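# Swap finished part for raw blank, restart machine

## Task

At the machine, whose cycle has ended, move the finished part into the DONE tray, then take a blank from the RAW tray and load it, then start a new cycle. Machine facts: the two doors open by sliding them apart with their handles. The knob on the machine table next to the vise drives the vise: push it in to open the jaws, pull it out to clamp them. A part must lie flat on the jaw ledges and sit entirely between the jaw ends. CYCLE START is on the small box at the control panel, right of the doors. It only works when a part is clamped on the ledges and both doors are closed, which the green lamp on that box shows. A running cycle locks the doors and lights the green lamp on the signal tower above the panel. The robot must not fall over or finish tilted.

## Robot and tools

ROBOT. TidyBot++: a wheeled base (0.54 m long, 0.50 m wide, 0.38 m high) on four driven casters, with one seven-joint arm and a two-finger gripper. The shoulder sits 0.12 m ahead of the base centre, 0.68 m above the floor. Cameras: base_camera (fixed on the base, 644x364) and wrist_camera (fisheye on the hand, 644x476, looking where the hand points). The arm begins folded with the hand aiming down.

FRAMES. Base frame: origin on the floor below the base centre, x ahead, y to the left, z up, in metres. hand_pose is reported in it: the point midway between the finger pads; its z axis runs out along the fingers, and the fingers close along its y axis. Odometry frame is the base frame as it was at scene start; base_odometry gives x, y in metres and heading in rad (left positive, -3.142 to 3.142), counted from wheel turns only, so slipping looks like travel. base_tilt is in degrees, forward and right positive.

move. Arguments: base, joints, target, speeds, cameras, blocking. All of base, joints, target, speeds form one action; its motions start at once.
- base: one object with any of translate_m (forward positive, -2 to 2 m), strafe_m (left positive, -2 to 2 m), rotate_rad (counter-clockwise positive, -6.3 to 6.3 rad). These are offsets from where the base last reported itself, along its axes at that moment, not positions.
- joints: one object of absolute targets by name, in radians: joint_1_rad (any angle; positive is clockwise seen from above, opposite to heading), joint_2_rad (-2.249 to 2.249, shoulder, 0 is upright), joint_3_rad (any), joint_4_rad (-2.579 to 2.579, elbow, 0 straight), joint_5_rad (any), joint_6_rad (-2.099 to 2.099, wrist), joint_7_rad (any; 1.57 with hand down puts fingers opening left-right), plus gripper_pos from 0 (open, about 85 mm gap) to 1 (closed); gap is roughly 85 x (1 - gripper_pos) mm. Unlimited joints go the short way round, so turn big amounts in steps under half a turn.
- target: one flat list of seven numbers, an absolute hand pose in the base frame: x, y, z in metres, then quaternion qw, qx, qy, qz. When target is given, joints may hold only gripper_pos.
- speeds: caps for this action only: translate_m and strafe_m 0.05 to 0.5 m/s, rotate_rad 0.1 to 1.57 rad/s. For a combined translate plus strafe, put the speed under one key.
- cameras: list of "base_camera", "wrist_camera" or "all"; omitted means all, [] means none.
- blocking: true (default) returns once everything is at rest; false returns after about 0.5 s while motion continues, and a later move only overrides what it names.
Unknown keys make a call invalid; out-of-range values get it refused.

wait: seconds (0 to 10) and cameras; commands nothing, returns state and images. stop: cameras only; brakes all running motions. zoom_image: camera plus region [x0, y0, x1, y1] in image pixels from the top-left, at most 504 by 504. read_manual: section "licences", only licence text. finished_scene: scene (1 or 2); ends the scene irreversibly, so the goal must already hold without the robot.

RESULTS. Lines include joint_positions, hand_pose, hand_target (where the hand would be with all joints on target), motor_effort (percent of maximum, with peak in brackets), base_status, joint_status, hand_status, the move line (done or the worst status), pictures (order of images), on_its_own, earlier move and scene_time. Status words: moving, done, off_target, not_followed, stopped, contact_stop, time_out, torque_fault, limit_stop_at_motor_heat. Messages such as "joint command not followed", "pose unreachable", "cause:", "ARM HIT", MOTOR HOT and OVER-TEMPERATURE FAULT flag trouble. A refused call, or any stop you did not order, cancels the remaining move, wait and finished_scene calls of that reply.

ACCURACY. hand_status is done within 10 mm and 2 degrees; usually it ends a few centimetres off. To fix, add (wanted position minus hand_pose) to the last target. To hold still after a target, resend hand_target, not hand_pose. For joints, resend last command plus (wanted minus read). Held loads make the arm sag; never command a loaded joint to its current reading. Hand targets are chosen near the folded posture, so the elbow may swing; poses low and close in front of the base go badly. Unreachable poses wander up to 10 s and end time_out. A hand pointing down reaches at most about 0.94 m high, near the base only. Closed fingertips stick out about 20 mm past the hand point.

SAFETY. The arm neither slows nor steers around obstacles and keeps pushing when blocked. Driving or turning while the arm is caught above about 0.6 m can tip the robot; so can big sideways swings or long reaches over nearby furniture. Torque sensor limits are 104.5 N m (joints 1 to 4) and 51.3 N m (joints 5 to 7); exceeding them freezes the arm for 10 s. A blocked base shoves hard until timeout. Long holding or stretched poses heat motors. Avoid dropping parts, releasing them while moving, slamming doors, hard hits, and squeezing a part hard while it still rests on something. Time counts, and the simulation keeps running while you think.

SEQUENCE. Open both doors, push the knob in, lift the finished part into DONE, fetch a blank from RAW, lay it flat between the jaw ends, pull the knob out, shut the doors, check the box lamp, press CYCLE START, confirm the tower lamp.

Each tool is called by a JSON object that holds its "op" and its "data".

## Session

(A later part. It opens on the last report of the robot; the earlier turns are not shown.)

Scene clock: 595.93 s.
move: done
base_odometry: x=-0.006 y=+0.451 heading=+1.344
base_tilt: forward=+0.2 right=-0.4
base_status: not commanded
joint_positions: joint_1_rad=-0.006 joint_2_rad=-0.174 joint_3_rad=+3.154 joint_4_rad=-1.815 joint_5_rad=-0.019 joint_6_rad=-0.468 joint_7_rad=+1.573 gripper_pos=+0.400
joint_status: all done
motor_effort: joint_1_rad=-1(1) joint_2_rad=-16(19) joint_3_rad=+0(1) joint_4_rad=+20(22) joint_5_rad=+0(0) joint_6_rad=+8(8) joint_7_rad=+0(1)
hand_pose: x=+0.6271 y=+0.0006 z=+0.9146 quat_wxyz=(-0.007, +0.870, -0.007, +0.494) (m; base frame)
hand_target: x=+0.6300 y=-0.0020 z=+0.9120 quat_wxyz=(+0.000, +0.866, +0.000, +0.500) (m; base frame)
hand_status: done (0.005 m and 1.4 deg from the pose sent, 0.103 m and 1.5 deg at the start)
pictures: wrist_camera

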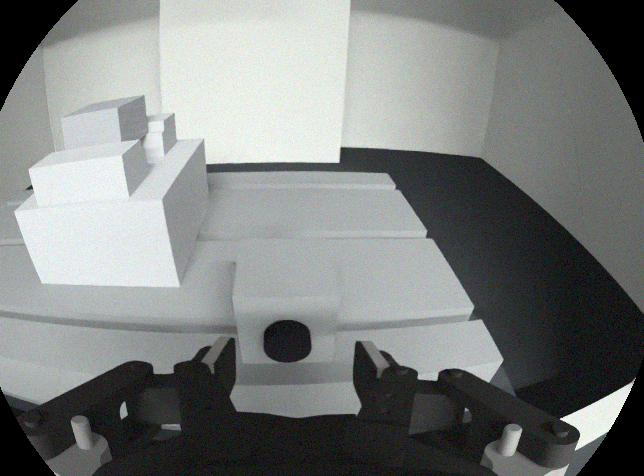

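{"op": "move", "data": {"target": [0.652, 0.002, 0.9, 0, 0.866, 0, 0.5], "cameras": ["wrist_camera"]}}

{"op": "zoom_image", "data": {"camera": "wrist_camera", "region": [200, 240, 400, 440]}}

Scene clock: 600.63 s.
move: done
base_odometry: x=-0.006 y=+0.451 heading=+1.344
base_tilt: forward=+0.2 right=-0.4
base_status: not commanded
joint_positions: joint_1_rad=-0.006 joint_2_rad=-0.124 joint_3_rad=+3.153 joint_4_rad=-1.815 joint_5_rad=-0.019 joint_6_rad=-0.415 joint_7_rad=+1.573 gripper_pos=+0.400
joint_status: not commanded
motor_effort: joint_1_rad=-1(1) joint_2_rad=-18(20) joint_3_rad=+0(1) joint_4_rad=+20(21) joint_5_rad=+0(1) joint_6_rad=+8(8) joint_7_rad=+0(1)
hand_pose: x=+0.6469 y=+0.0006 z=+0.9028 quat_wxyz=(-0.006, +0.869, -0.008, +0.495) (m; base frame)
hand_target: x=+0.6520 y=+0.0020 z=+0.9000 quat_wxyz=(+0.000, +0.866, +0.000, +0.500) (m; base frame)
hand_status: done (0.006 m and 1.3 deg from the pose sent, 0.029 m and 1.4 deg at the start)
pictures: wrist_camera

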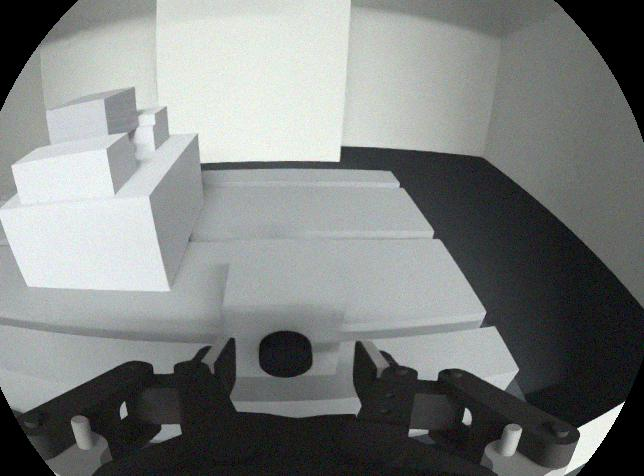

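Scaled by 2.520.

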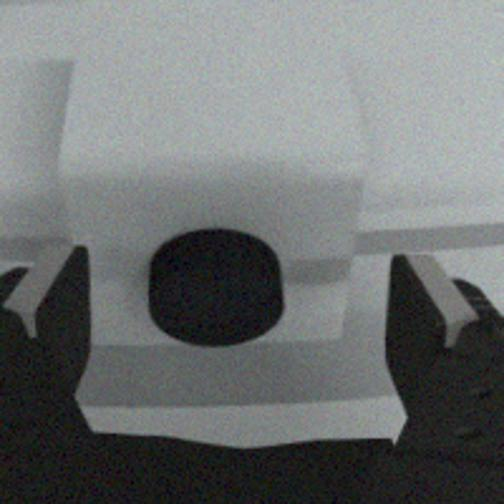

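{"op": "move", "data": {"target": [0.664, 0.01, 0.895, 0, 0.866, 0, 0.5], "cameras": ["wrist_camera"]}}

{"op": "zoom_image", "data": {"camera": "wrist_camera", "region": [200, 240, 400, 440]}}

Scene clock: 604.87 s.
move: off_target
base_odometry: x=-0.006 y=+0.451 heading=+1.344
base_tilt: forward=+0.2 right=-0.4
base_status: not commanded
joint_positions: joint_1_rad=-0.005 joint_2_rad=-0.095 joint_3_rad=+3.125 joint_4_rad=-1.812 joint_5_rad=+0.014 joint_6_rad=-0.396 joint_7_rad=+1.517 gripper_pos=+0.400
joint_status: not commanded
motor_effort: joint_1_rad=-1(2) joint_2_rad=-19(20) joint_3_rad=+0(2) joint_4_rad=+20(21) joint_5_rad=+1(1) joint_6_rad=+8(8) joint_7_rad=+0(1)
hand_pose: x=+0.6565 y=+0.0114 z=+0.8947 quat_wxyz=(-0.012, +0.870, -0.010, +0.492) (m; base frame)
hand_target: x=+0.6640 y=+0.0100 z=+0.8950 quat_wxyz=(+0.000, +0.866, +0.000, +0.500) (m; base frame)
hand_status: off_target (0.008 m and 2.1 deg from the pose sent, 0.021 m and 1.3 deg at the start)
pictures: wrist_camera

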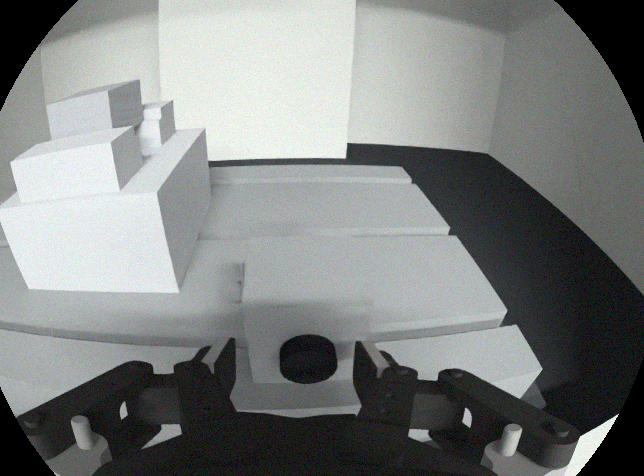

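Scaled by 2.520.

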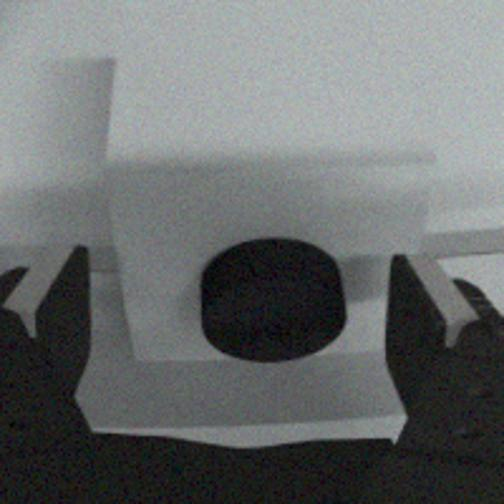

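{"op": "move", "data": {"target": [0.676, 0.002, 0.891, 0, 0.866, 0, 0.5], "cameras": ["wrist_camera"]}}

{"op": "zoom_image", "data": {"camera": "wrist_camera", "region": [200, 240, 400, 440]}}

Scene clock: 614.70 s.
move: done
base_odometry: x=-0.006 y=+0.451 heading=+1.344
base_tilt: forward=+0.1 right=-0.4
base_status: not commanded
joint_positions: joint_1_rad=-0.009 joint_2_rad=-0.071 joint_3_rad=+3.145 joint_4_rad=-1.803 joint_5_rad=+0.013 joint_6_rad=-0.380 joint_7_rad=+1.550 gripper_pos=+0.400
joint_status: not commanded
motor_effort: joint_1_rad=-1(1) joint_2_rad=-18(21) joint_3_rad=+1(1) joint_4_rad=+22(23) joint_5_rad=+0(1) joint_6_rad=+10(11) joint_7_rad=+0(1)
hand_pose: x=+0.6663 y=+0.0026 z=+0.8911 quat_wxyz=(-0.001, +0.870, -0.003, +0.493) (m; base frame)
hand_target: x=+0.6760 y=+0.0020 z=+0.8910 quat_wxyz=(+0.000, +0.866, +0.000, +0.500) (m; base frame)
hand_status: done (0.010 m and 1.0 deg from the pose sent, 0.022 m and 2.1 deg at the start)
pictures: wrist_camera

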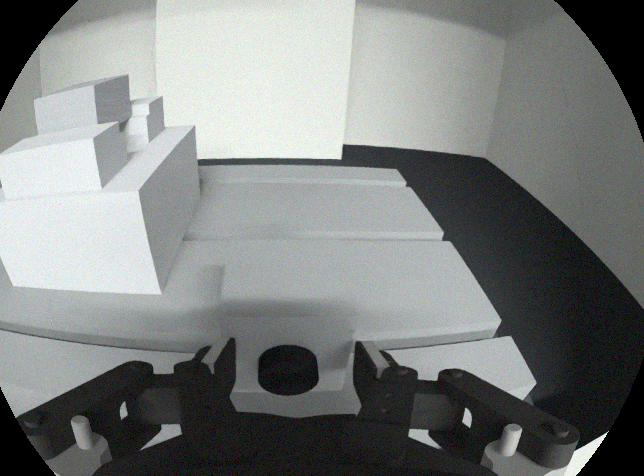

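Scaled by 2.520.

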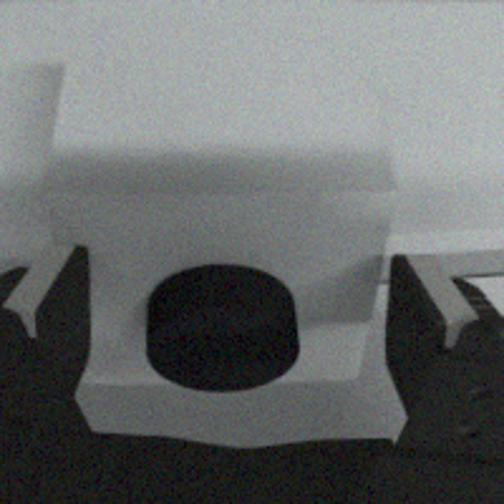

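{"op": "move", "data": {"target": [0.681, 0.006, 0.889, 0, 0.866, 0, 0.5], "cameras": ["wrist_camera"]}}

{"op": "zoom_image", "data": {"camera": "wrist_camera", "region": [200, 240, 400, 440]}}

Scene clock: 618.50 s.
move: off_target
base_odometry: x=-0.006 y=+0.451 heading=+1.344
base_tilt: forward=+0.1 right=-0.5
base_status: not commanded
joint_positions: joint_1_rad=-0.009 joint_2_rad=-0.071 joint_3_rad=+3.144 joint_4_rad=-1.803 joint_5_rad=+0.018 joint_6_rad=-0.380 joint_7_rad=+1.533 gripper_pos=+0.400
joint_status: not commanded
motor_effort: joint_1_rad=-1(2) joint_2_rad=-16(18) joint_3_rad=+0(1) joint_4_rad=+24(25) joint_5_rad=+0(1) joint_6_rad=+13(14) joint_7_rad=+0(1)
hand_pose: x=+0.6664 y=+0.0030 z=+0.8908 quat_wxyz=(-0.004, +0.870, -0.008, +0.493) (m; base frame)
hand_target: x=+0.6810 y=+0.0060 z=+0.8890 quat_wxyz=(+0.000, +0.866, +0.000, +0.500) (m; base frame)
hand_status: off_target (0.015 m and 1.4 deg from the pose sent, 0.015 m and 1.0 deg at the start)
pictures: wrist_camera

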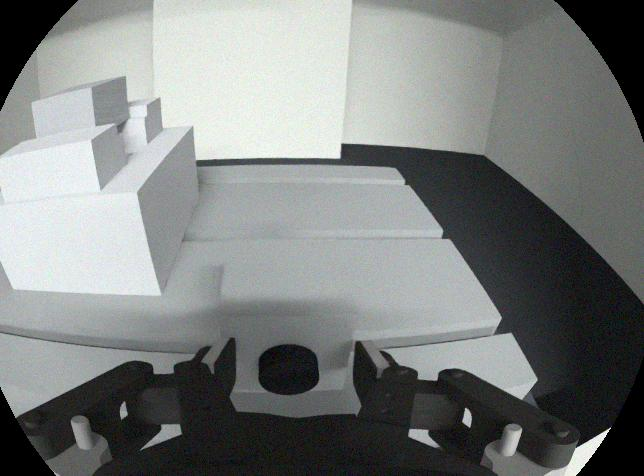

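Scaled by 2.520.

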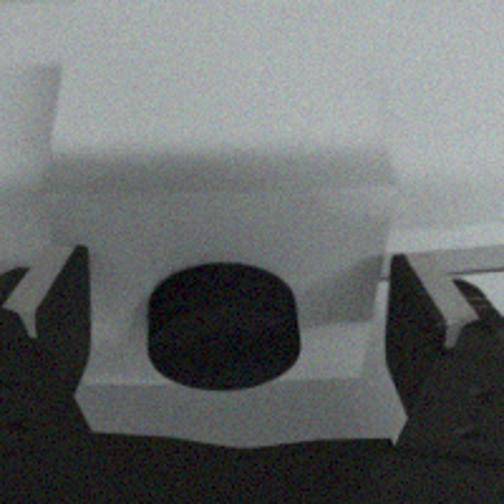

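{"op": "move", "data": {"target": [0.671, 0.008, 0.893, 0, 0.866, 0, 0.5], "cameras": []}}

{"op": "move", "data": {"joints": {"gripper_pos": 0.75}, "cameras": ["wrist_camera"]}}

{"op": "zoom_image", "data": {"camera": "wrist_camera", "region": [200, 240, 400, 440]}}

Scene clock: 622.73 s.
move: done
base_odometry: x=-0.006 y=+0.451 heading=+1.344
base_tilt: forward=+0.2 right=-0.4
base_status: not commanded
joint_positions: joint_1_rad=-0.009 joint_2_rad=-0.072 joint_3_rad=+3.141 joint_4_rad=-1.804 joint_5_rad=+0.018 joint_6_rad=-0.378 joint_7_rad=+1.530 gripper_pos=+0.400
joint_status: not commanded
motor_effort: joint_1_rad=+0(2) joint_2_rad=-18(20) joint_3_rad=+1(1) joint_4_rad=+23(24) joint_5_rad=+0(1) joint_6_rad=+10(13) joint_7_rad=+0(1)
hand_pose: x=+0.6661 y=+0.0048 z=+0.8916 quat_wxyz=(-0.006, +0.870, -0.008, +0.494) (m; base frame)
hand_target: x=+0.6710 y=+0.0080 z=+0.8930 quat_wxyz=(+0.000, +0.866, +0.000, +0.500) (m; base frame)
hand_status: done (0.006 m and 1.4 deg from the pose sent, 0.007 m and 1.4 deg at the start)
pictures: none
No camera images: "cameras" was empty.

Scene clock: 623.57 s.
move: done
base_odometry: x=-0.006 y=+0.451 heading=+1.344
base_tilt: forward=+0.1 right=-0.4
base_status: not commanded
joint_positions: joint_1_rad=-0.003 joint_2_rad=-0.080 joint_3_rad=+3.135 joint_4_rad=-1.806 joint_5_rad=+0.018 joint_6_rad=-0.378 joint_7_rad=+1.530 gripper_pos=+0.741
joint_status: all done
motor_effort: joint_1_rad=+2(8) joint_2_rad=-15(18) joint_3_rad=+3(8) joint_4_rad=+23(26) joint_5_rad=+1(3) joint_6_rad=+12(15) joint_7_rad=+0(1)
hand_pose: x=+0.6639 y=+0.0045 z=+0.8939 quat_wxyz=(-0.005, +0.869, -0.008, +0.495) (m; base frame)
hand_target: x=+0.6710 y=+0.0080 z=+0.8930 quat_wxyz=(+0.000, +0.866, +0.000, +0.500) (m; base frame)
hand_status: not commanded
pictures: wrist_camera

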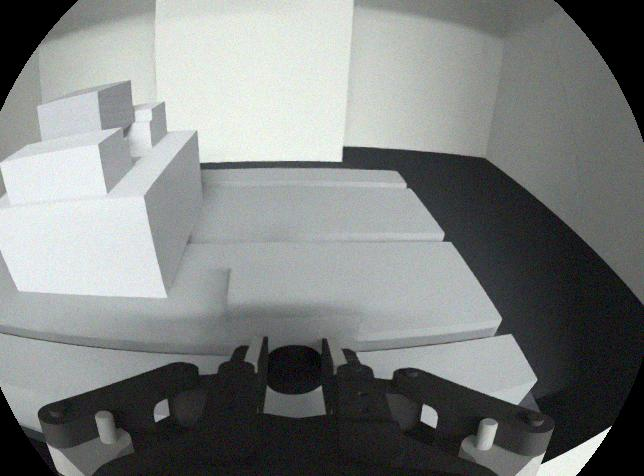

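Scaled by 2.520.

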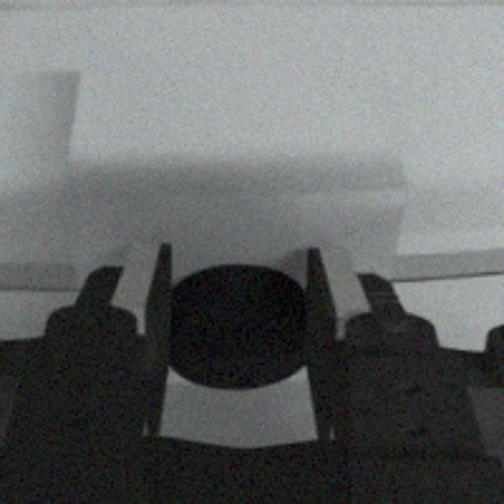

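{"op": "move", "data": {"joints": {"gripper_pos": 0.95}, "cameras": []}}

{"op": "move", "data": {"base": {"translate_m": -0.04}, "speeds": {"translate_m": 0.06}, "cameras": ["wrist_camera"]}}

{"op": "zoom_image", "data": {"camera": "wrist_camera", "region": [200, 240, 400, 440]}}

Scene clock: 629.10 s.
move: done
base_odometry: x=-0.006 y=+0.451 heading=+1.344
base_tilt: forward=+0.3 right=-0.4
base_status: not commanded
joint_positions: joint_1_rad=-0.005 joint_2_rad=-0.089 joint_3_rad=+3.133 joint_4_rad=-1.788 joint_5_rad=+0.018 joint_6_rad=-0.362 joint_7_rad=+1.530 gripper_pos=+0.950
joint_status: all done
motor_effort: joint_1_rad=-1(5) joint_2_rad=-14(19) joint_3_rad=+0(3) joint_4_rad=+20(23) joint_5_rad=+0(1) joint_6_rad=+8(12) joint_7_rad=+0(1)
hand_pose: x=+0.6677 y=+0.0066 z=+0.9142 quat_wxyz=(-0.006, +0.858, -0.006, +0.514) (m; base frame)
hand_target: x=+0.6710 y=+0.0080 z=+0.8930 quat_wxyz=(+0.000, +0.866, +0.000, +0.500) (m; base frame)
hand_status: not commanded
pictures: none
No camera images: "cameras" was empty.

Scene clock: 630.17 s.
move: done
base_odometry: x=-0.015 y=+0.412 heading=+1.344
base_tilt: forward=+0.2 right=-0.4
base_status: done
joint_positions: joint_1_rad=-0.005 joint_2_rad=-0.072 joint_3_rad=+3.133 joint_4_rad=-1.789 joint_5_rad=+0.018 joint_6_rad=-0.362 joint_7_rad=+1.530 gripper_pos=+0.950
joint_status: not commanded
motor_effort: joint_1_rad=-1(2) joint_2_rad=-20(22) joint_3_rad=+0(1) joint_4_rad=+21(21) joint_5_rad=+0(1) joint_6_rad=+8(9) joint_7_rad=+0(1)
hand_pose: x=+0.6714 y=+0.0066 z=+0.9040 quat_wxyz=(-0.006, +0.862, -0.006, +0.506) (m; base frame)
hand_target: x=+0.6710 y=+0.0080 z=+0.8930 quat_wxyz=(+0.000, +0.866, +0.000, +0.500) (m; base frame)
hand_status: not commanded
pictures: wrist_camera

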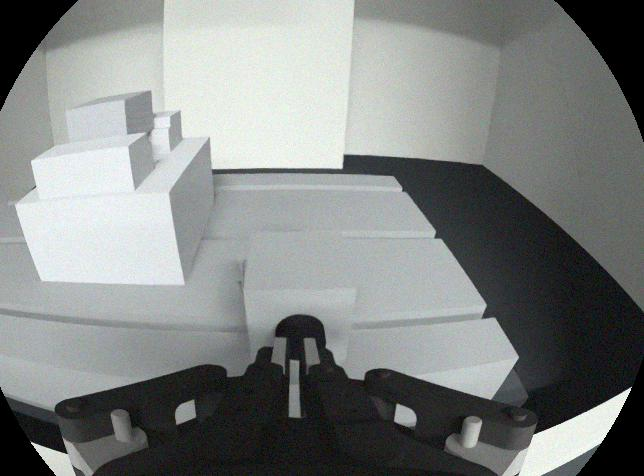

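Scaled by 2.520.

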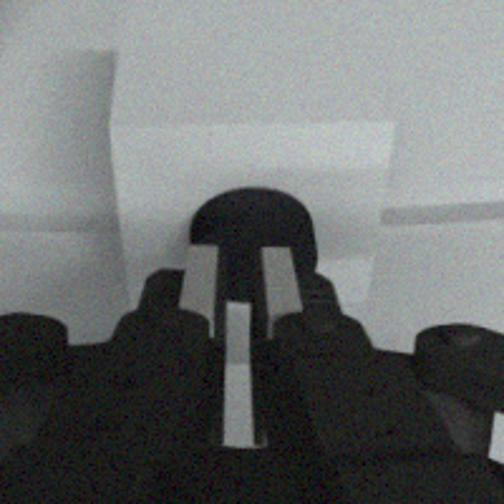

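{"op": "move", "data": {"target": [0.660, 0.006, 0.884, 0, 0.866, 0, 0.5], "joints": {"gripper_pos": 0.45}, "cameras": ["wrist_camera"]}}

{"op": "zoom_image", "data": {"camera": "wrist_camera", "region": [200, 240, 400, 440]}}

Scene clock: 634.27 s.
move: done
base_odometry: x=-0.015 y=+0.412 heading=+1.344
base_tilt: forward=+0.2 right=-0.4
base_status: not commanded
joint_positions: joint_1_rad=-0.005 joint_2_rad=-0.081 joint_3_rad=+3.133 joint_4_rad=-1.837 joint_5_rad=+0.018 joint_6_rad=-0.353 joint_7_rad=+1.530 gripper_pos=+0.450
joint_status: all done
motor_effort: joint_1_rad=-1(1) joint_2_rad=-19(20) joint_3_rad=+1(1) joint_4_rad=+21(21) joint_5_rad=+0(1) joint_6_rad=+8(9) joint_7_rad=+0(1)
hand_pose: x=+0.6610 y=+0.0066 z=+0.8840 quat_wxyz=(-0.006, +0.869, -0.006, +0.494) (m; base frame)
hand_target: x=+0.6600 y=+0.0060 z=+0.8840 quat_wxyz=(+0.000, +0.866, +0.000, +0.500) (m; base frame)
hand_status: done (0.001 m and 1.3 deg from the pose sent, 0.023 m and 1.3 deg at the start)
pictures: wrist_camera

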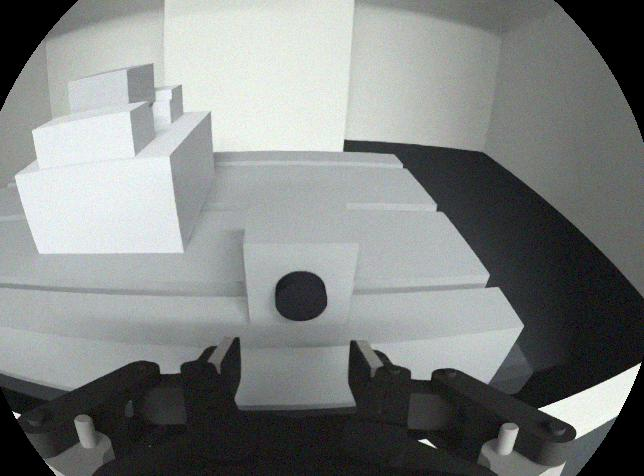

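Scaled by 2.520.

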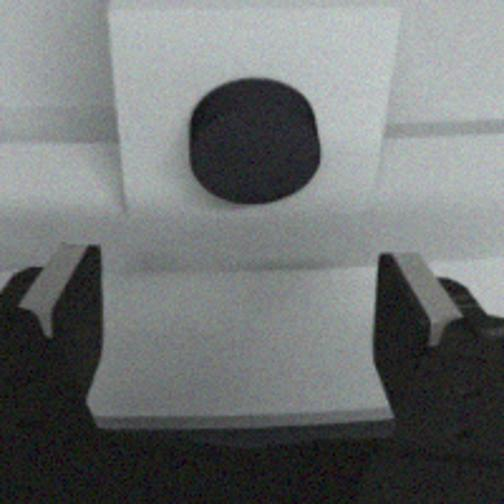

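{"op": "move", "data": {"target": [0.660, 0.001, 0.884, 0, 0.866, 0, 0.5], "cameras": []}}

{"op": "move", "data": {"base": {"translate_m": 0.04}, "speeds": {"translate_m": 0.06}, "cameras": ["wrist_camera"]}}

{"op": "zoom_image", "data": {"camera": "wrist_camera", "region": [200, 240, 400, 440]}}

Scene clock: 639.17 s.
move: done
base_odometry: x=-0.015 y=+0.412 heading=+1.344
base_tilt: forward=+0.2 right=-0.3
base_status: not commanded
joint_positions: joint_1_rad=-0.007 joint_2_rad=-0.081 joint_3_rad=+3.147 joint_4_rad=-1.837 joint_5_rad=+0.018 joint_6_rad=-0.353 joint_7_rad=+1.555 gripper_pos=+0.450
joint_status: not commanded
motor_effort: joint_1_rad=-1(2) joint_2_rad=-19(20) joint_3_rad=+0(1) joint_4_rad=+20(21) joint_5_rad=+1(1) joint_6_rad=+8(8) joint_7_rad=+0(1)
hand_pose: x=+0.6612 y=+0.0006 z=+0.8840 quat_wxyz=(+0.002, +0.869, +0.000, +0.494) (m; base frame)
hand_target: x=+0.6600 y=+0.0010 z=+0.8840 quat_wxyz=(+0.000, +0.866, +0.000, +0.500) (m; base frame)
hand_status: done (0.001 m and 0.8 deg from the pose sent, 0.006 m and 1.3 deg at the start)
pictures: none
No camera images: "cameras" was empty.

Scene clock: 640.30 s.
move: done
base_odometry: x=-0.006 y=+0.451 heading=+1.344
base_tilt: forward=+0.2 right=-0.4
base_status: done
joint_positions: joint_1_rad=-0.007 joint_2_rad=-0.086 joint_3_rad=+3.147 joint_4_rad=-1.837 joint_5_rad=+0.018 joint_6_rad=-0.353 joint_7_rad=+1.555 gripper_pos=+0.450
joint_status: not commanded
motor_effort: joint_1_rad=-1(2) joint_2_rad=-19(22) joint_3_rad=+0(1) joint_4_rad=+21(21) joint_5_rad=+0(1) joint_6_rad=+8(8) joint_7_rad=+1(1)
hand_pose: x=+0.6602 y=+0.0006 z=+0.8865 quat_wxyz=(+0.002, +0.868, +0.000, +0.496) (m; base frame)
hand_target: x=+0.6600 y=+0.0010 z=+0.8840 quat_wxyz=(+0.000, +0.866, +0.000, +0.500) (m; base frame)
hand_status: not commanded
pictures: wrist_camera

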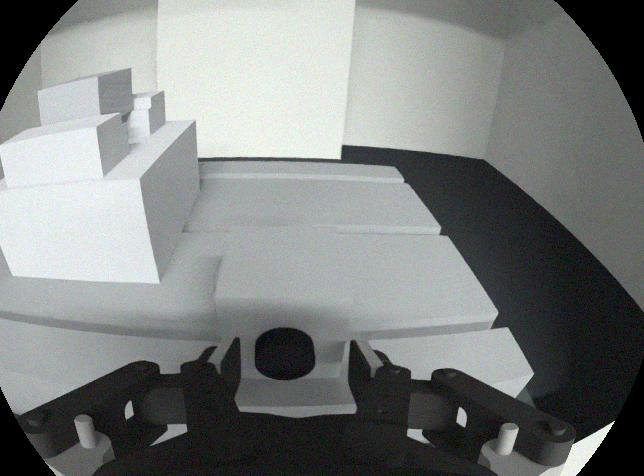

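Scaled by 2.520.

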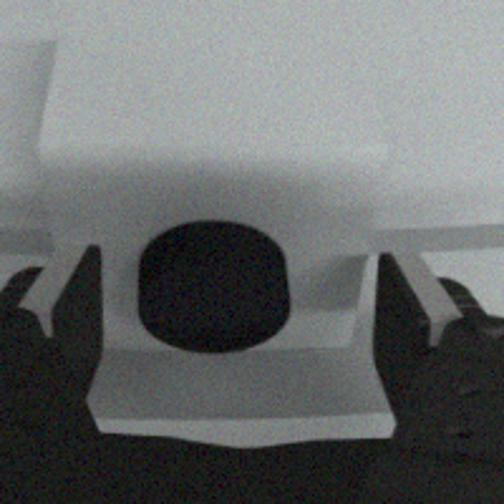

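{"op": "move", "data": {"target": [0.668, 0.007, 0.882, 0, 0.866, 0, 0.5], "cameras": ["wrist_camera"]}}

{"op": "zoom_image", "data": {"camera": "wrist_camera", "region": [200, 240, 400, 440]}}

Scene clock: 643.67 s.
move: done
base_odometry: x=-0.006 y=+0.451 heading=+1.344
base_tilt: forward=+0.3 right=-0.4
base_status: not commanded
joint_positions: joint_1_rad=-0.008 joint_2_rad=-0.079 joint_3_rad=+3.134 joint_4_rad=-1.836 joint_5_rad=+0.026 joint_6_rad=-0.349 joint_7_rad=+1.523 gripper_pos=+0.450
joint_status: not commanded
motor_effort: joint_1_rad=-1(2) joint_2_rad=-19(20) joint_3_rad=+1(1) joint_4_rad=+20(21) joint_5_rad=+1(1) joint_6_rad=+8(8) joint_7_rad=+0(0)
hand_pose: x=+0.6623 y=+0.0068 z=+0.8840 quat_wxyz=(-0.005, +0.869, -0.006, +0.495) (m; base frame)
hand_target: x=+0.6680 y=+0.0070 z=+0.8820 quat_wxyz=(+0.000, +0.866, +0.000, +0.500) (m; base frame)
hand_status: done (0.006 m and 1.2 deg from the pose sent, 0.011 m and 0.6 deg at the start)
pictures: wrist_camera

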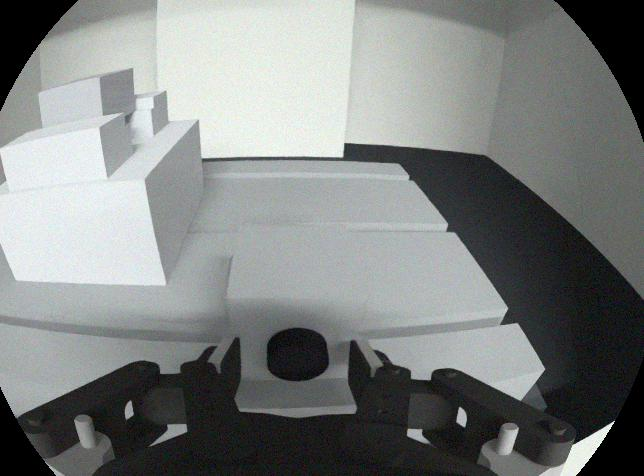

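Scaled by 2.520.

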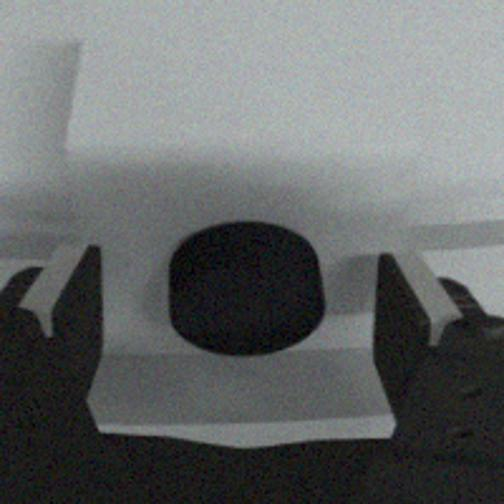

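{"op": "move", "data": {"joints": {"gripper_pos": 0.85}, "cameras": ["wrist_camera"]}}

{"op": "zoom_image", "data": {"camera": "wrist_camera", "region": [200, 240, 400, 440]}}

Scene clock: 647.33 s.
move: off_target
base_odometry: x=-0.006 y=+0.451 heading=+1.344
base_tilt: forward=+0.2 right=-0.4
base_status: not commanded
joint_positions: joint_1_rad=-0.006 joint_2_rad=-0.081 joint_3_rad=+3.134 joint_4_rad=-1.838 joint_5_rad=+0.026 joint_6_rad=-0.349 joint_7_rad=+1.523 gripper_pos=+0.758
joint_status: gripper_pos off_target (ended at +0.758, target +0.850)
motor_effort: joint_1_rad=-2(5) joint_2_rad=-18(20) joint_3_rad=+0(3) joint_4_rad=+22(24) joint_5_rad=+0(2) joint_6_rad=+9(13) joint_7_rad=+0(1)
hand_pose: x=+0.6618 y=+0.0059 z=+0.8844 quat_wxyz=(-0.005, +0.869, -0.007, +0.495) (m; base frame)
hand_target: x=+0.6680 y=+0.0070 z=+0.8820 quat_wxyz=(+0.000, +0.866, +0.000, +0.500) (m; base frame)
hand_status: not commanded
pictures: wrist_camera

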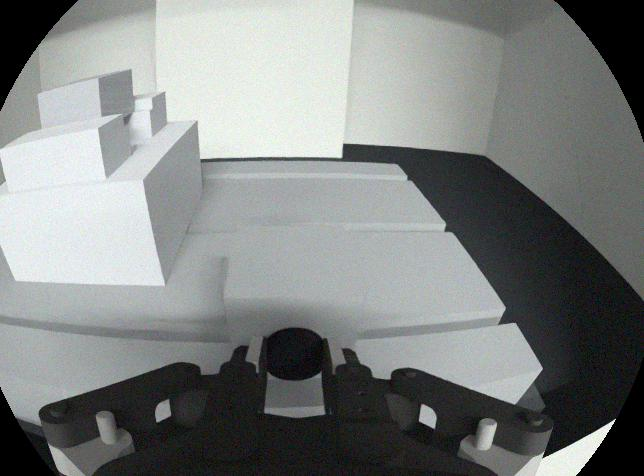

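Scaled by 2.520.

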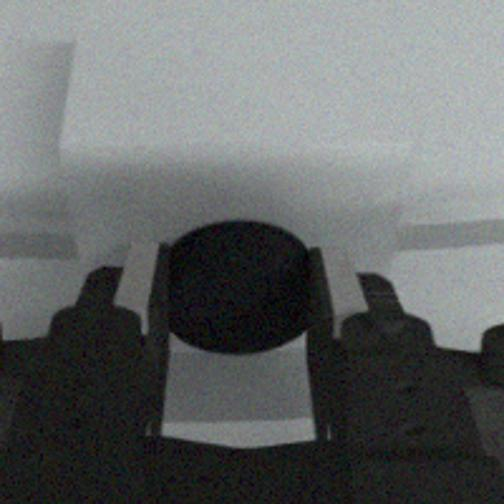

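{"op": "move", "data": {"base": {"translate_m": -0.05}, "speeds": {"translate_m": 0.06}, "cameras": ["wrist_camera"]}}

{"op": "zoom_image", "data": {"camera": "wrist_camera", "region": [200, 240, 400, 440]}}

Scene clock: 651.53 s.
move: done
base_odometry: x=-0.017 y=+0.403 heading=+1.344
base_tilt: forward=+0.2 right=-0.5
base_status: done
joint_positions: joint_1_rad=-0.002 joint_2_rad=-0.005 joint_3_rad=+3.135 joint_4_rad=-1.799 joint_5_rad=+0.026 joint_6_rad=-0.272 joint_7_rad=+1.523 gripper_pos=+0.762
joint_status: not commanded
motor_effort: joint_1_rad=-4(4) joint_2_rad=-35(37) joint_3_rad=-3(4) joint_4_rad=+12(21) joint_5_rad=-1(1) joint_6_rad=-3(9) joint_7_rad=+0(1)
hand_pose: x=+0.6972 y=+0.0042 z=+0.8850 quat_wxyz=(-0.005, +0.859, -0.008, +0.512) (m; base frame)
hand_target: x=+0.6680 y=+0.0070 z=+0.8820 quat_wxyz=(+0.000, +0.866, +0.000, +0.500) (m; base frame)
hand_status: not commanded
pictures: wrist_camera

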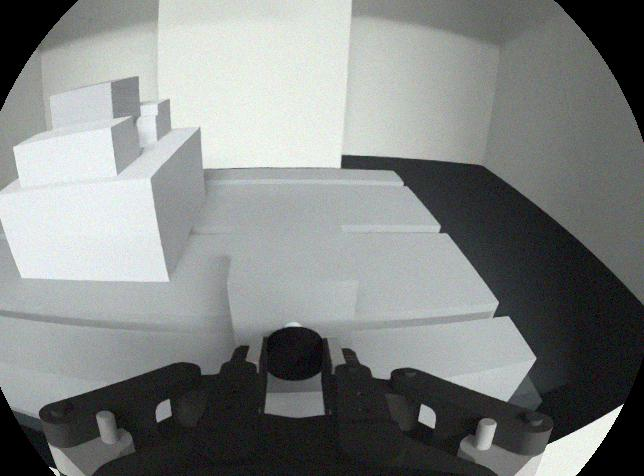

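Scaled by 2.520.

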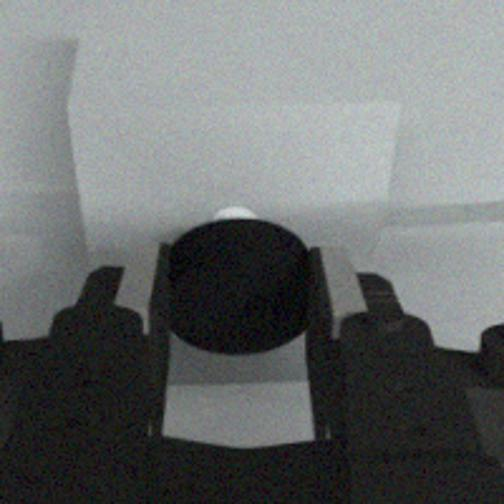

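{"op": "zoom_image", "data": {"camera": "wrist_camera", "region": [0, 60, 220, 290]}}

Scaled by 2.191.

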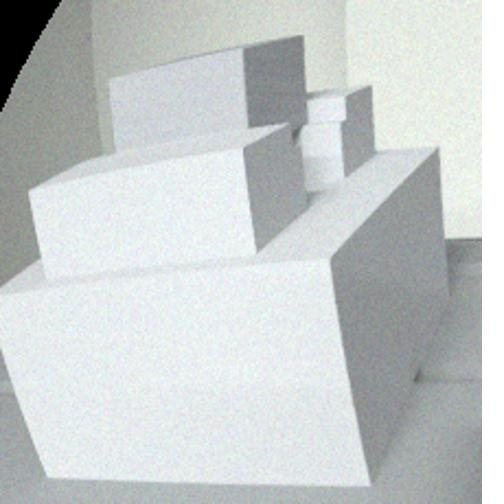

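{"op": "move", "data": {"base": {"translate_m": 0.022}, "speeds": {"translate_m": 0.06}, "cameras": []}}

{"op": "move", "data": {"joints": {"gripper_pos": 0.4}, "cameras": []}}

{"op": "move", "data": {"base": {"translate_m": -0.10}, "cameras": ["wrist_camera"]}}

{"op": "zoom_image", "data": {"camera": "wrist_camera", "region": [30, 60, 380, 340]}}

Scene clock: 660.93 s.
move: done
base_odometry: x=-0.012 y=+0.424 heading=+1.344
base_tilt: forward=+0.1 right=-0.4
base_status: done
joint_positions: joint_1_rad=-0.004 joint_2_rad=-0.052 joint_3_rad=+3.133 joint_4_rad=-1.830 joint_5_rad=+0.026 joint_6_rad=-0.304 joint_7_rad=+1.523 gripper_pos=+0.762
joint_status: not commanded
motor_effort: joint_1_rad=-3(4) joint_2_rad=-24(36) joint_3_rad=-1(3) joint_4_rad=+20(22) joint_5_rad=+0(1) joint_6_rad=+7(9) joint_7_rad=+0(1)
hand_pose: x=+0.6761 y=+0.0064 z=+0.8848 quat_wxyz=(-0.006, +0.863, -0.006, +0.505) (m; base frame)
hand_target: x=+0.6680 y=+0.0070 z=+0.8820 quat_wxyz=(+0.000, +0.866, +0.000, +0.500) (m; base frame)
hand_status: not commanded
pictures: none
No camera images: "cameras" was empty.

Scene clock: 661.73 s.
move: done
base_odometry: x=-0.012 y=+0.424 heading=+1.344
base_tilt: forward=+0.2 right=-0.4
base_status: not commanded
joint_positions: joint_1_rad=-0.004 joint_2_rad=-0.068 joint_3_rad=+3.133 joint_4_rad=-1.830 joint_5_rad=+0.026 joint_6_rad=-0.304 joint_7_rad=+1.523 gripper_pos=+0.400
joint_status: all done
motor_effort: joint_1_rad=-1(2) joint_2_rad=-20(27) joint_3_rad=+0(2) joint_4_rad=+21(21) joint_5_rad=+1(1) joint_6_rad=+8(9) joint_7_rad=+0(0)
hand_pose: x=+0.6728 y=+0.0063 z=+0.8934 quat_wxyz=(-0.006, +0.859, -0.006, +0.512) (m; base frame)
hand_target: x=+0.6680 y=+0.0070 z=+0.8820 quat_wxyz=(+0.000, +0.866, +0.000, +0.500) (m; base frame)
hand_status: not commanded
pictures: none
No camera images: "cameras" was empty.

Scene clock: 662.90 s.
move: done
base_odometry: x=-0.034 y=+0.326 heading=+1.344
base_tilt: forward=+0.1 right=-0.4
base_status: done
joint_positions: joint_1_rad=-0.005 joint_2_rad=-0.075 joint_3_rad=+3.133 joint_4_rad=-1.831 joint_5_rad=+0.026 joint_6_rad=-0.304 joint_7_rad=+1.523 gripper_pos=+0.400
joint_status: not commanded
motor_effort: joint_1_rad=-1(2) joint_2_rad=-20(23) joint_3_rad=+0(2) joint_4_rad=+21(22) joint_5_rad=+0(1) joint_6_rad=+8(9) joint_7_rad=+0(1)
hand_pose: x=+0.6711 y=+0.0067 z=+0.8977 quat_wxyz=(-0.006, +0.857, -0.006, +0.515) (m; base frame)
hand_target: x=+0.6680 y=+0.0070 z=+0.8820 quat_wxyz=(+0.000, +0.866, +0.000, +0.500) (m; base frame)
hand_status: not commanded
pictures: wrist_camera

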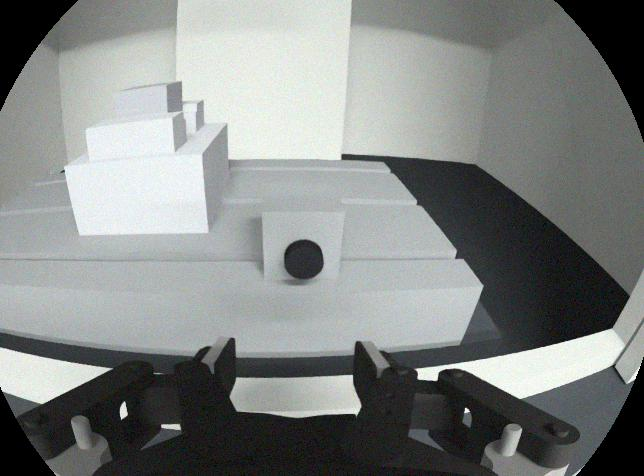

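Scaled by 1.440.

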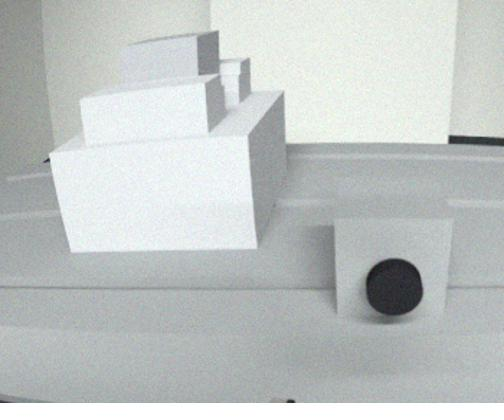

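{"op": "move", "data": {"joints": {"joint_1_rad":0,"joint_2_rad":-0.061,"joint_3_rad":3.1416,"joint_4_rad":-0.926,"joint_5_rad":0,"joint_6_rad":-1.49,"joint_7_rad":1.5708,"gripper_pos":0}, "base": {"strafe_m": 0.12}, "cameras": ["wrist_camera"]}}

{"op": "zoom_image", "data": {"camera": "wrist_camera", "region": [160, 90, 340, 230]}}

Scene clock: 670.27 s.
move: done
base_odometry: x=-0.151 y=+0.353 heading=+1.344
base_tilt: forward=+0.2 right=-0.5
base_status: done
joint_positions: joint_1_rad=-0.006 joint_2_rad=-0.074 joint_3_rad=+3.131 joint_4_rad=-0.932 joint_5_rad=+0.026 joint_6_rad=-1.445 joint_7_rad=+1.534 gripper_pos=+0.000
joint_status: all done
motor_effort: joint_1_rad=-1(3) joint_2_rad=-15(22) joint_3_rad=+0(3) joint_4_rad=+16(23) joint_5_rad=+1(1) joint_6_rad=+7(9) joint_7_rad=+0(2)
hand_pose: x=+0.5570 y=+0.0010 z=+1.0991 quat_wxyz=(+0.002, +0.913, -0.013, +0.407) (m; base frame)
hand_target: x=+0.5530 y=+0.0013 z=+1.0858 quat_wxyz=(+0.000, +0.924, +0.000, +0.383) (m; base frame)
hand_status: not commanded
pictures: wrist_camera

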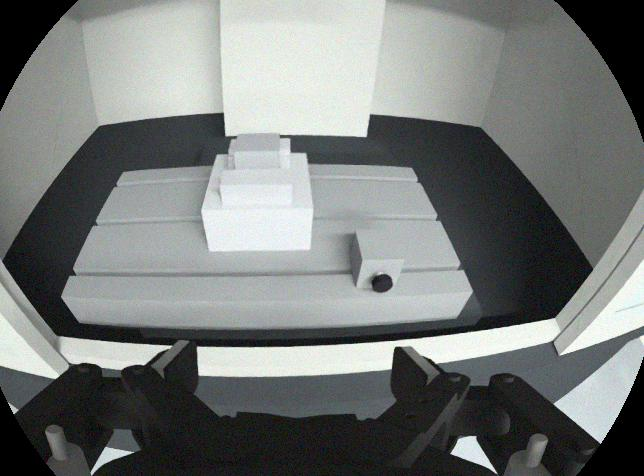

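Scaled by 2.800.

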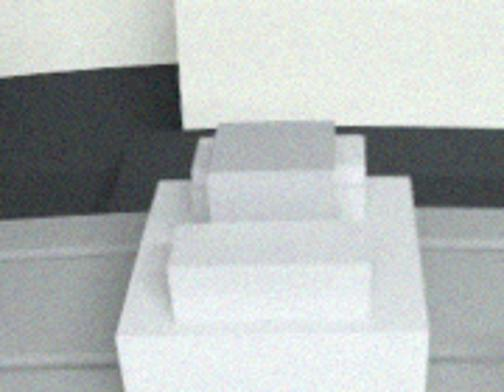

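{"op": "move", "data": {"joints": {"joint_1_rad":0,"joint_2_rad":-0.17,"joint_3_rad":3.1416,"joint_4_rad":-1.39,"joint_5_rad":0,"joint_6_rad":-0.35,"joint_7_rad":1.5708,"gripper_pos":0}, "base": {"translate_m": -0.15, "strafe_m": 0.45}, "cameras": ["wrist_camera"]}}

Scene clock: 677.03 s.
move: done
base_odometry: x=-0.623 y=+0.308 heading=+1.344
base_tilt: forward=+0.2 right=-0.5
base_status: done
joint_positions: joint_1_rad=-0.005 joint_2_rad=-0.166 joint_3_rad=+3.134 joint_4_rad=-1.366 joint_5_rad=+0.026 joint_6_rad=-0.386 joint_7_rad=+1.534 gripper_pos=+0.000
joint_status: all done
motor_effort: joint_1_rad=+0(2) joint_2_rad=-16(20) joint_3_rad=+0(3) joint_4_rad=+20(21) joint_5_rad=+0(2) joint_6_rad=+9(10) joint_7_rad=+0(1)
hand_pose: x=+0.6537 y=+0.0057 z=+1.2058 quat_wxyz=(-0.005, +0.712, -0.003, +0.702) (m; base frame)
hand_target: x=+0.6543 y=+0.0013 z=+1.2048 quat_wxyz=(+0.000, +0.707, +0.000, +0.707) (m; base frame)
hand_status: not commanded
pictures: wrist_camera

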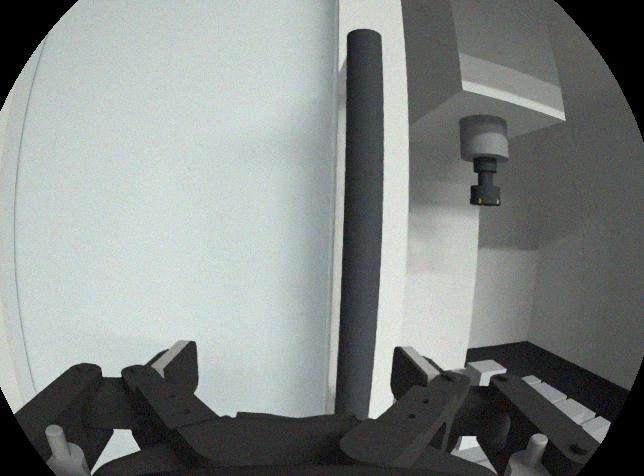

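{"op": "move", "data": {"base": {"translate_m": 0.05, "strafe_m": -0.055}, "cameras": ["wrist_camera"]}}

Scene clock: 681.17 s.
move: done
base_odometry: x=-0.559 y=+0.345 heading=+1.344
base_tilt: forward=+0.2 right=-0.4
base_status: done
joint_positions: joint_1_rad=-0.004 joint_2_rad=-0.168 joint_3_rad=+3.137 joint_4_rad=-1.369 joint_5_rad=+0.026 joint_6_rad=-0.382 joint_7_rad=+1.534 gripper_pos=+0.000
joint_status: not commanded
motor_effort: joint_1_rad=-1(2) joint_2_rad=-16(20) joint_3_rad=+0(3) joint_4_rad=+21(21) joint_5_rad=+0(1) joint_6_rad=+9(9) joint_7_rad=+0(1)
hand_pose: x=+0.6528 y=+0.0032 z=+1.2066 quat_wxyz=(-0.004, +0.711, -0.005, +0.703) (m; base frame)
hand_target: x=+0.6543 y=+0.0013 z=+1.2048 quat_wxyz=(+0.000, +0.707, +0.000, +0.707) (m; base frame)
hand_status: not commanded
pictures: wrist_camera

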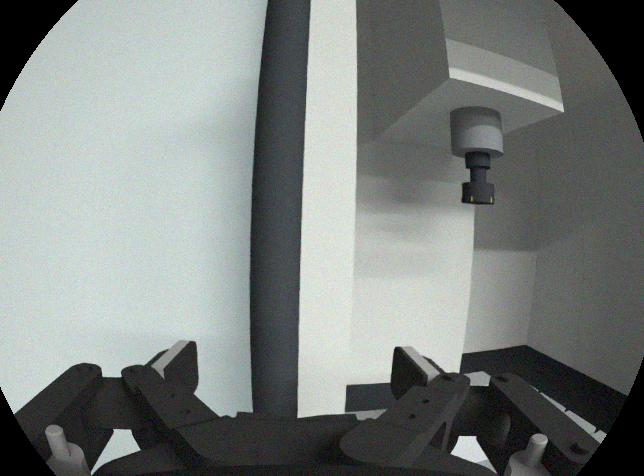

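{"op": "move", "data": {"base": {"translate_m": 0.06, "strafe_m": 0.010}, "cameras": ["wrist_camera"]}}

Scene clock: 685.93 s.
move: done
base_odometry: x=-0.555 y=+0.406 heading=+1.344
base_tilt: forward=+0.1 right=-0.4
base_status: done
joint_positions: joint_1_rad=-0.004 joint_2_rad=-0.169 joint_3_rad=+3.137 joint_4_rad=-1.372 joint_5_rad=+0.026 joint_6_rad=-0.381 joint_7_rad=+1.534 gripper_pos=+0.000
joint_status: not commanded
motor_effort: joint_1_rad=-1(2) joint_2_rad=-16(20) joint_3_rad=+0(1) joint_4_rad=+20(22) joint_5_rad=+0(1) joint_6_rad=+9(9) joint_7_rad=+0(1)
hand_pose: x=+0.6530 y=+0.0032 z=+1.2053 quat_wxyz=(-0.004, +0.712, -0.005, +0.702) (m; base frame)
hand_target: x=+0.6543 y=+0.0013 z=+1.2048 quat_wxyz=(+0.000, +0.707, +0.000, +0.707) (m; base frame)
hand_status: not commanded
pictures: wrist_camera

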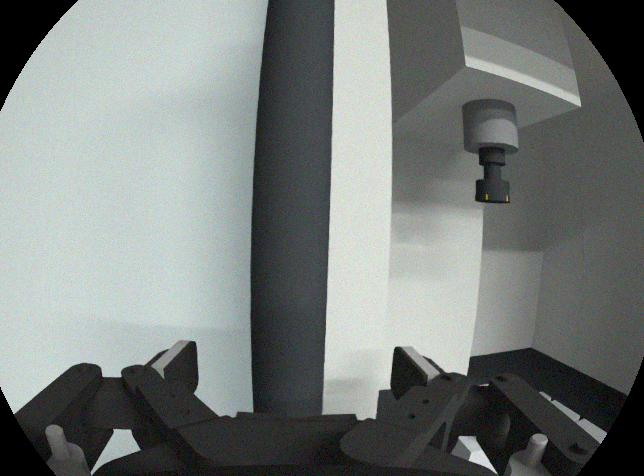

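{"op": "move", "data": {"joints": {"gripper_pos":0.8}, "cameras": []}}

{"op": "move", "data": {"base": {"strafe_m": -0.54}, "speeds": {"strafe_m": 0.15}, "cameras": ["wrist_camera"]}}

Scene clock: 690.77 s.
move: off_target
base_odometry: x=-0.555 y=+0.406 heading=+1.344
base_tilt: forward=+0.1 right=-0.4
base_status: not commanded
joint_positions: joint_1_rad=-0.005 joint_2_rad=-0.169 joint_3_rad=+3.135 joint_4_rad=-1.372 joint_5_rad=+0.026 joint_6_rad=-0.381 joint_7_rad=+1.535 gripper_pos=+0.766
joint_status: gripper_pos off_target (ended at +0.766, target +0.800)
motor_effort: joint_1_rad=+2(4) joint_2_rad=-16(17) joint_3_rad=+3(5) joint_4_rad=+21(22) joint_5_rad=+1(2) joint_6_rad=+10(11) joint_7_rad=-1(1)
hand_pose: x=+0.6527 y=+0.0050 z=+1.2054 quat_wxyz=(-0.004, +0.712, -0.003, +0.702) (m; base frame)
hand_target: x=+0.6543 y=+0.0013 z=+1.2048 quat_wxyz=(+0.000, +0.707, +0.000, +0.707) (m; base frame)
hand_status: not commanded
pictures: none
No camera images: "cameras" was empty.

Scene clock: 694.97 s.
move: done
base_odometry: x=-0.029 y=+0.284 heading=+1.344
base_tilt: forward=+0.2 right=-0.5
base_status: done
joint_positions: joint_1_rad=-0.101 joint_2_rad=-0.107 joint_3_rad=+3.031 joint_4_rad=-1.351 joint_5_rad=+0.018 joint_6_rad=-0.307 joint_7_rad=+1.536 gripper_pos=+0.769
joint_status: not commanded
motor_effort: joint_1_rad=+18(23) joint_2_rad=-31(35) joint_3_rad=+20(26) joint_4_rad=+14(22) joint_5_rad=+6(8) joint_6_rad=-1(11) joint_7_rad=+0(2)
hand_pose: x=+0.6684 y=+0.1238 z=+1.2066 quat_wxyz=(-0.075, +0.697, +0.070, +0.710) (m; base frame)
hand_target: x=+0.6543 y=+0.0013 z=+1.2048 quat_wxyz=(+0.000, +0.707, +0.000, +0.707) (m; base frame)
hand_status: not commanded
pictures: wrist_camera

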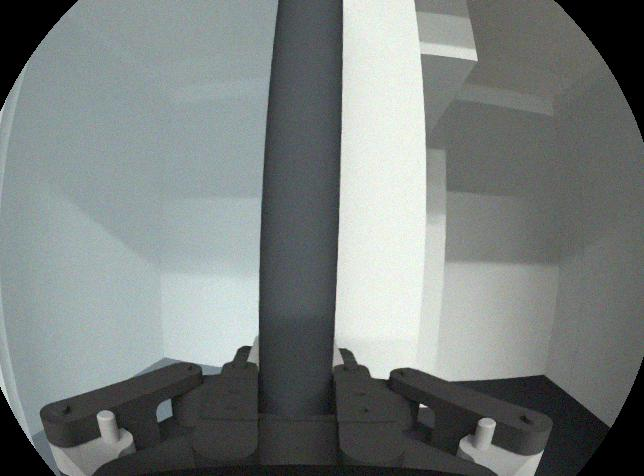

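{"op": "move", "data": {"base": {"strafe_m": -0.05}, "speeds": {"strafe_m": 0.15}, "cameras": []}}

Scene clock: 703.30 s.
move: done
base_odometry: x=+0.019 y=+0.273 heading=+1.345
base_tilt: forward=+0.2 right=-0.5
base_status: done
joint_positions: joint_1_rad=-0.142 joint_2_rad=-0.082 joint_3_rad=+2.990 joint_4_rad=-1.339 joint_5_rad=+0.018 joint_6_rad=-0.283 joint_7_rad=+1.536 gripper_pos=+0.769
joint_status: not commanded
motor_effort: joint_1_rad=+27(29) joint_2_rad=-37(40) joint_3_rad=+29(31) joint_4_rad=+11(16) joint_5_rad=+7(8) joint_6_rad=-4(6) joint_7_rad=+0(1)
hand_pose: x=+0.6670 y=+0.1720 z=+1.2071 quat_wxyz=(-0.105, +0.689, +0.098, +0.710) (m; base frame)
hand_target: x=+0.6543 y=+0.0013 z=+1.2048 quat_wxyz=(+0.000, +0.707, +0.000, +0.707) (m; base frame)
hand_status: not commanded
pictures: none
No camera images: "cameras" was empty.

{"op": "move", "data": {"base": {"strafe_m": 0.165}, "speeds": {"strafe_m": 0.2}, "cameras": []}}

{"op": "move", "data": {"joints": {"gripper_pos":0}, "cameras": []}}

{"op": "move", "data": {"base": {"translate_m": -0.12}, "cameras": ["wrist_camera"]}}

Scene clock: 717.43 s.
move: done
base_odometry: x=-0.142 y=+0.311 heading=+1.344
base_tilt: forward=+0.2 right=-0.4
base_status: done
joint_positions: joint_1_rad=-0.002 joint_2_rad=-0.139 joint_3_rad=+3.139 joint_4_rad=-1.376 joint_5_rad=+0.018 joint_6_rad=-0.318 joint_7_rad=+1.543 gripper_pos=+0.769
joint_status: not commanded
motor_effort: joint_1_rad=-1(27) joint_2_rad=-23(38) joint_3_rad=+1(28) joint_4_rad=+22(23) joint_5_rad=+0(7) joint_6_rad=+9(10) joint_7_rad=-1(1)
hand_pose: x=+0.6689 y=+0.0026 z=+1.2063 quat_wxyz=(-0.003, +0.702, -0.004, +0.713) (m; base frame)
hand_target: x=+0.6543 y=+0.0013 z=+1.2048 quat_wxyz=(+0.000, +0.707, +0.000, +0.707) (m; base frame)
hand_status: not commanded
pictures: none
No camera images: "cameras" was empty.

Scene clock: 718.43 s.
move: done
base_odometry: x=-0.142 y=+0.311 heading=+1.344
base_tilt: forward=+0.2 right=-0.5
base_status: not commanded
joint_positions: joint_1_rad=-0.002 joint_2_rad=-0.169 joint_3_rad=+3.139 joint_4_rad=-1.376 joint_5_rad=+0.018 joint_6_rad=-0.318 joint_7_rad=+1.543 gripper_pos=+0.000
joint_status: all done
motor_effort: joint_1_rad=-1(1) joint_2_rad=-16(23) joint_3_rad=+1(1) joint_4_rad=+21(22) joint_5_rad=+1(1) joint_6_rad=+9(10) joint_7_rad=+0(1)
hand_pose: x=+0.6529 y=+0.0026 z=+1.2226 quat_wxyz=(-0.004, +0.691, -0.004, +0.723) (m; base frame)
hand_target: x=+0.6543 y=+0.0013 z=+1.2048 quat_wxyz=(+0.000, +0.707, +0.000, +0.707) (m; base frame)
hand_status: not commanded
pictures: none
No camera images: "cameras" was empty.

Scene clock: 719.87 s.
move: done
base_odometry: x=-0.169 y=+0.193 heading=+1.344
base_tilt: forward=+0.2 right=-0.4
base_status: done
joint_positions: joint_1_rad=-0.002 joint_2_rad=-0.179 joint_3_rad=+3.139 joint_4_rad=-1.376 joint_5_rad=+0.018 joint_6_rad=-0.318 joint_7_rad=+1.543 gripper_pos=+0.000
joint_status: not commanded
motor_effort: joint_1_rad=-1(1) joint_2_rad=-16(20) joint_3_rad=+0(1) joint_4_rad=+20(21) joint_5_rad=+1(1) joint_6_rad=+9(9) joint_7_rad=+0(1)
hand_pose: x=+0.6475 y=+0.0026 z=+1.2278 quat_wxyz=(-0.004, +0.687, -0.004, +0.726) (m; base frame)
hand_target: x=+0.6543 y=+0.0013 z=+1.2048 quat_wxyz=(+0.000, +0.707, +0.000, +0.707) (m; base frame)
hand_status: not commanded
pictures: wrist_camera

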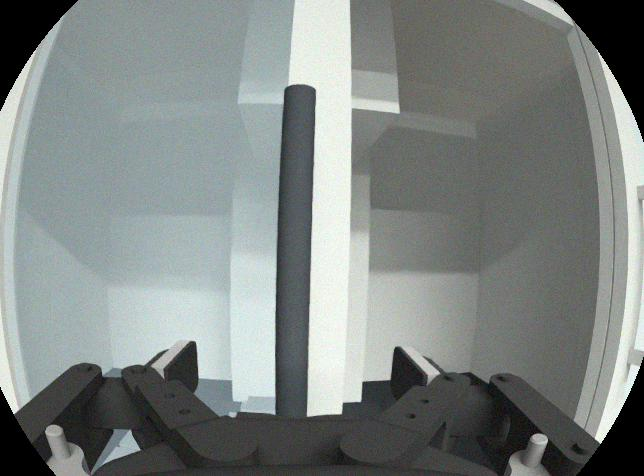

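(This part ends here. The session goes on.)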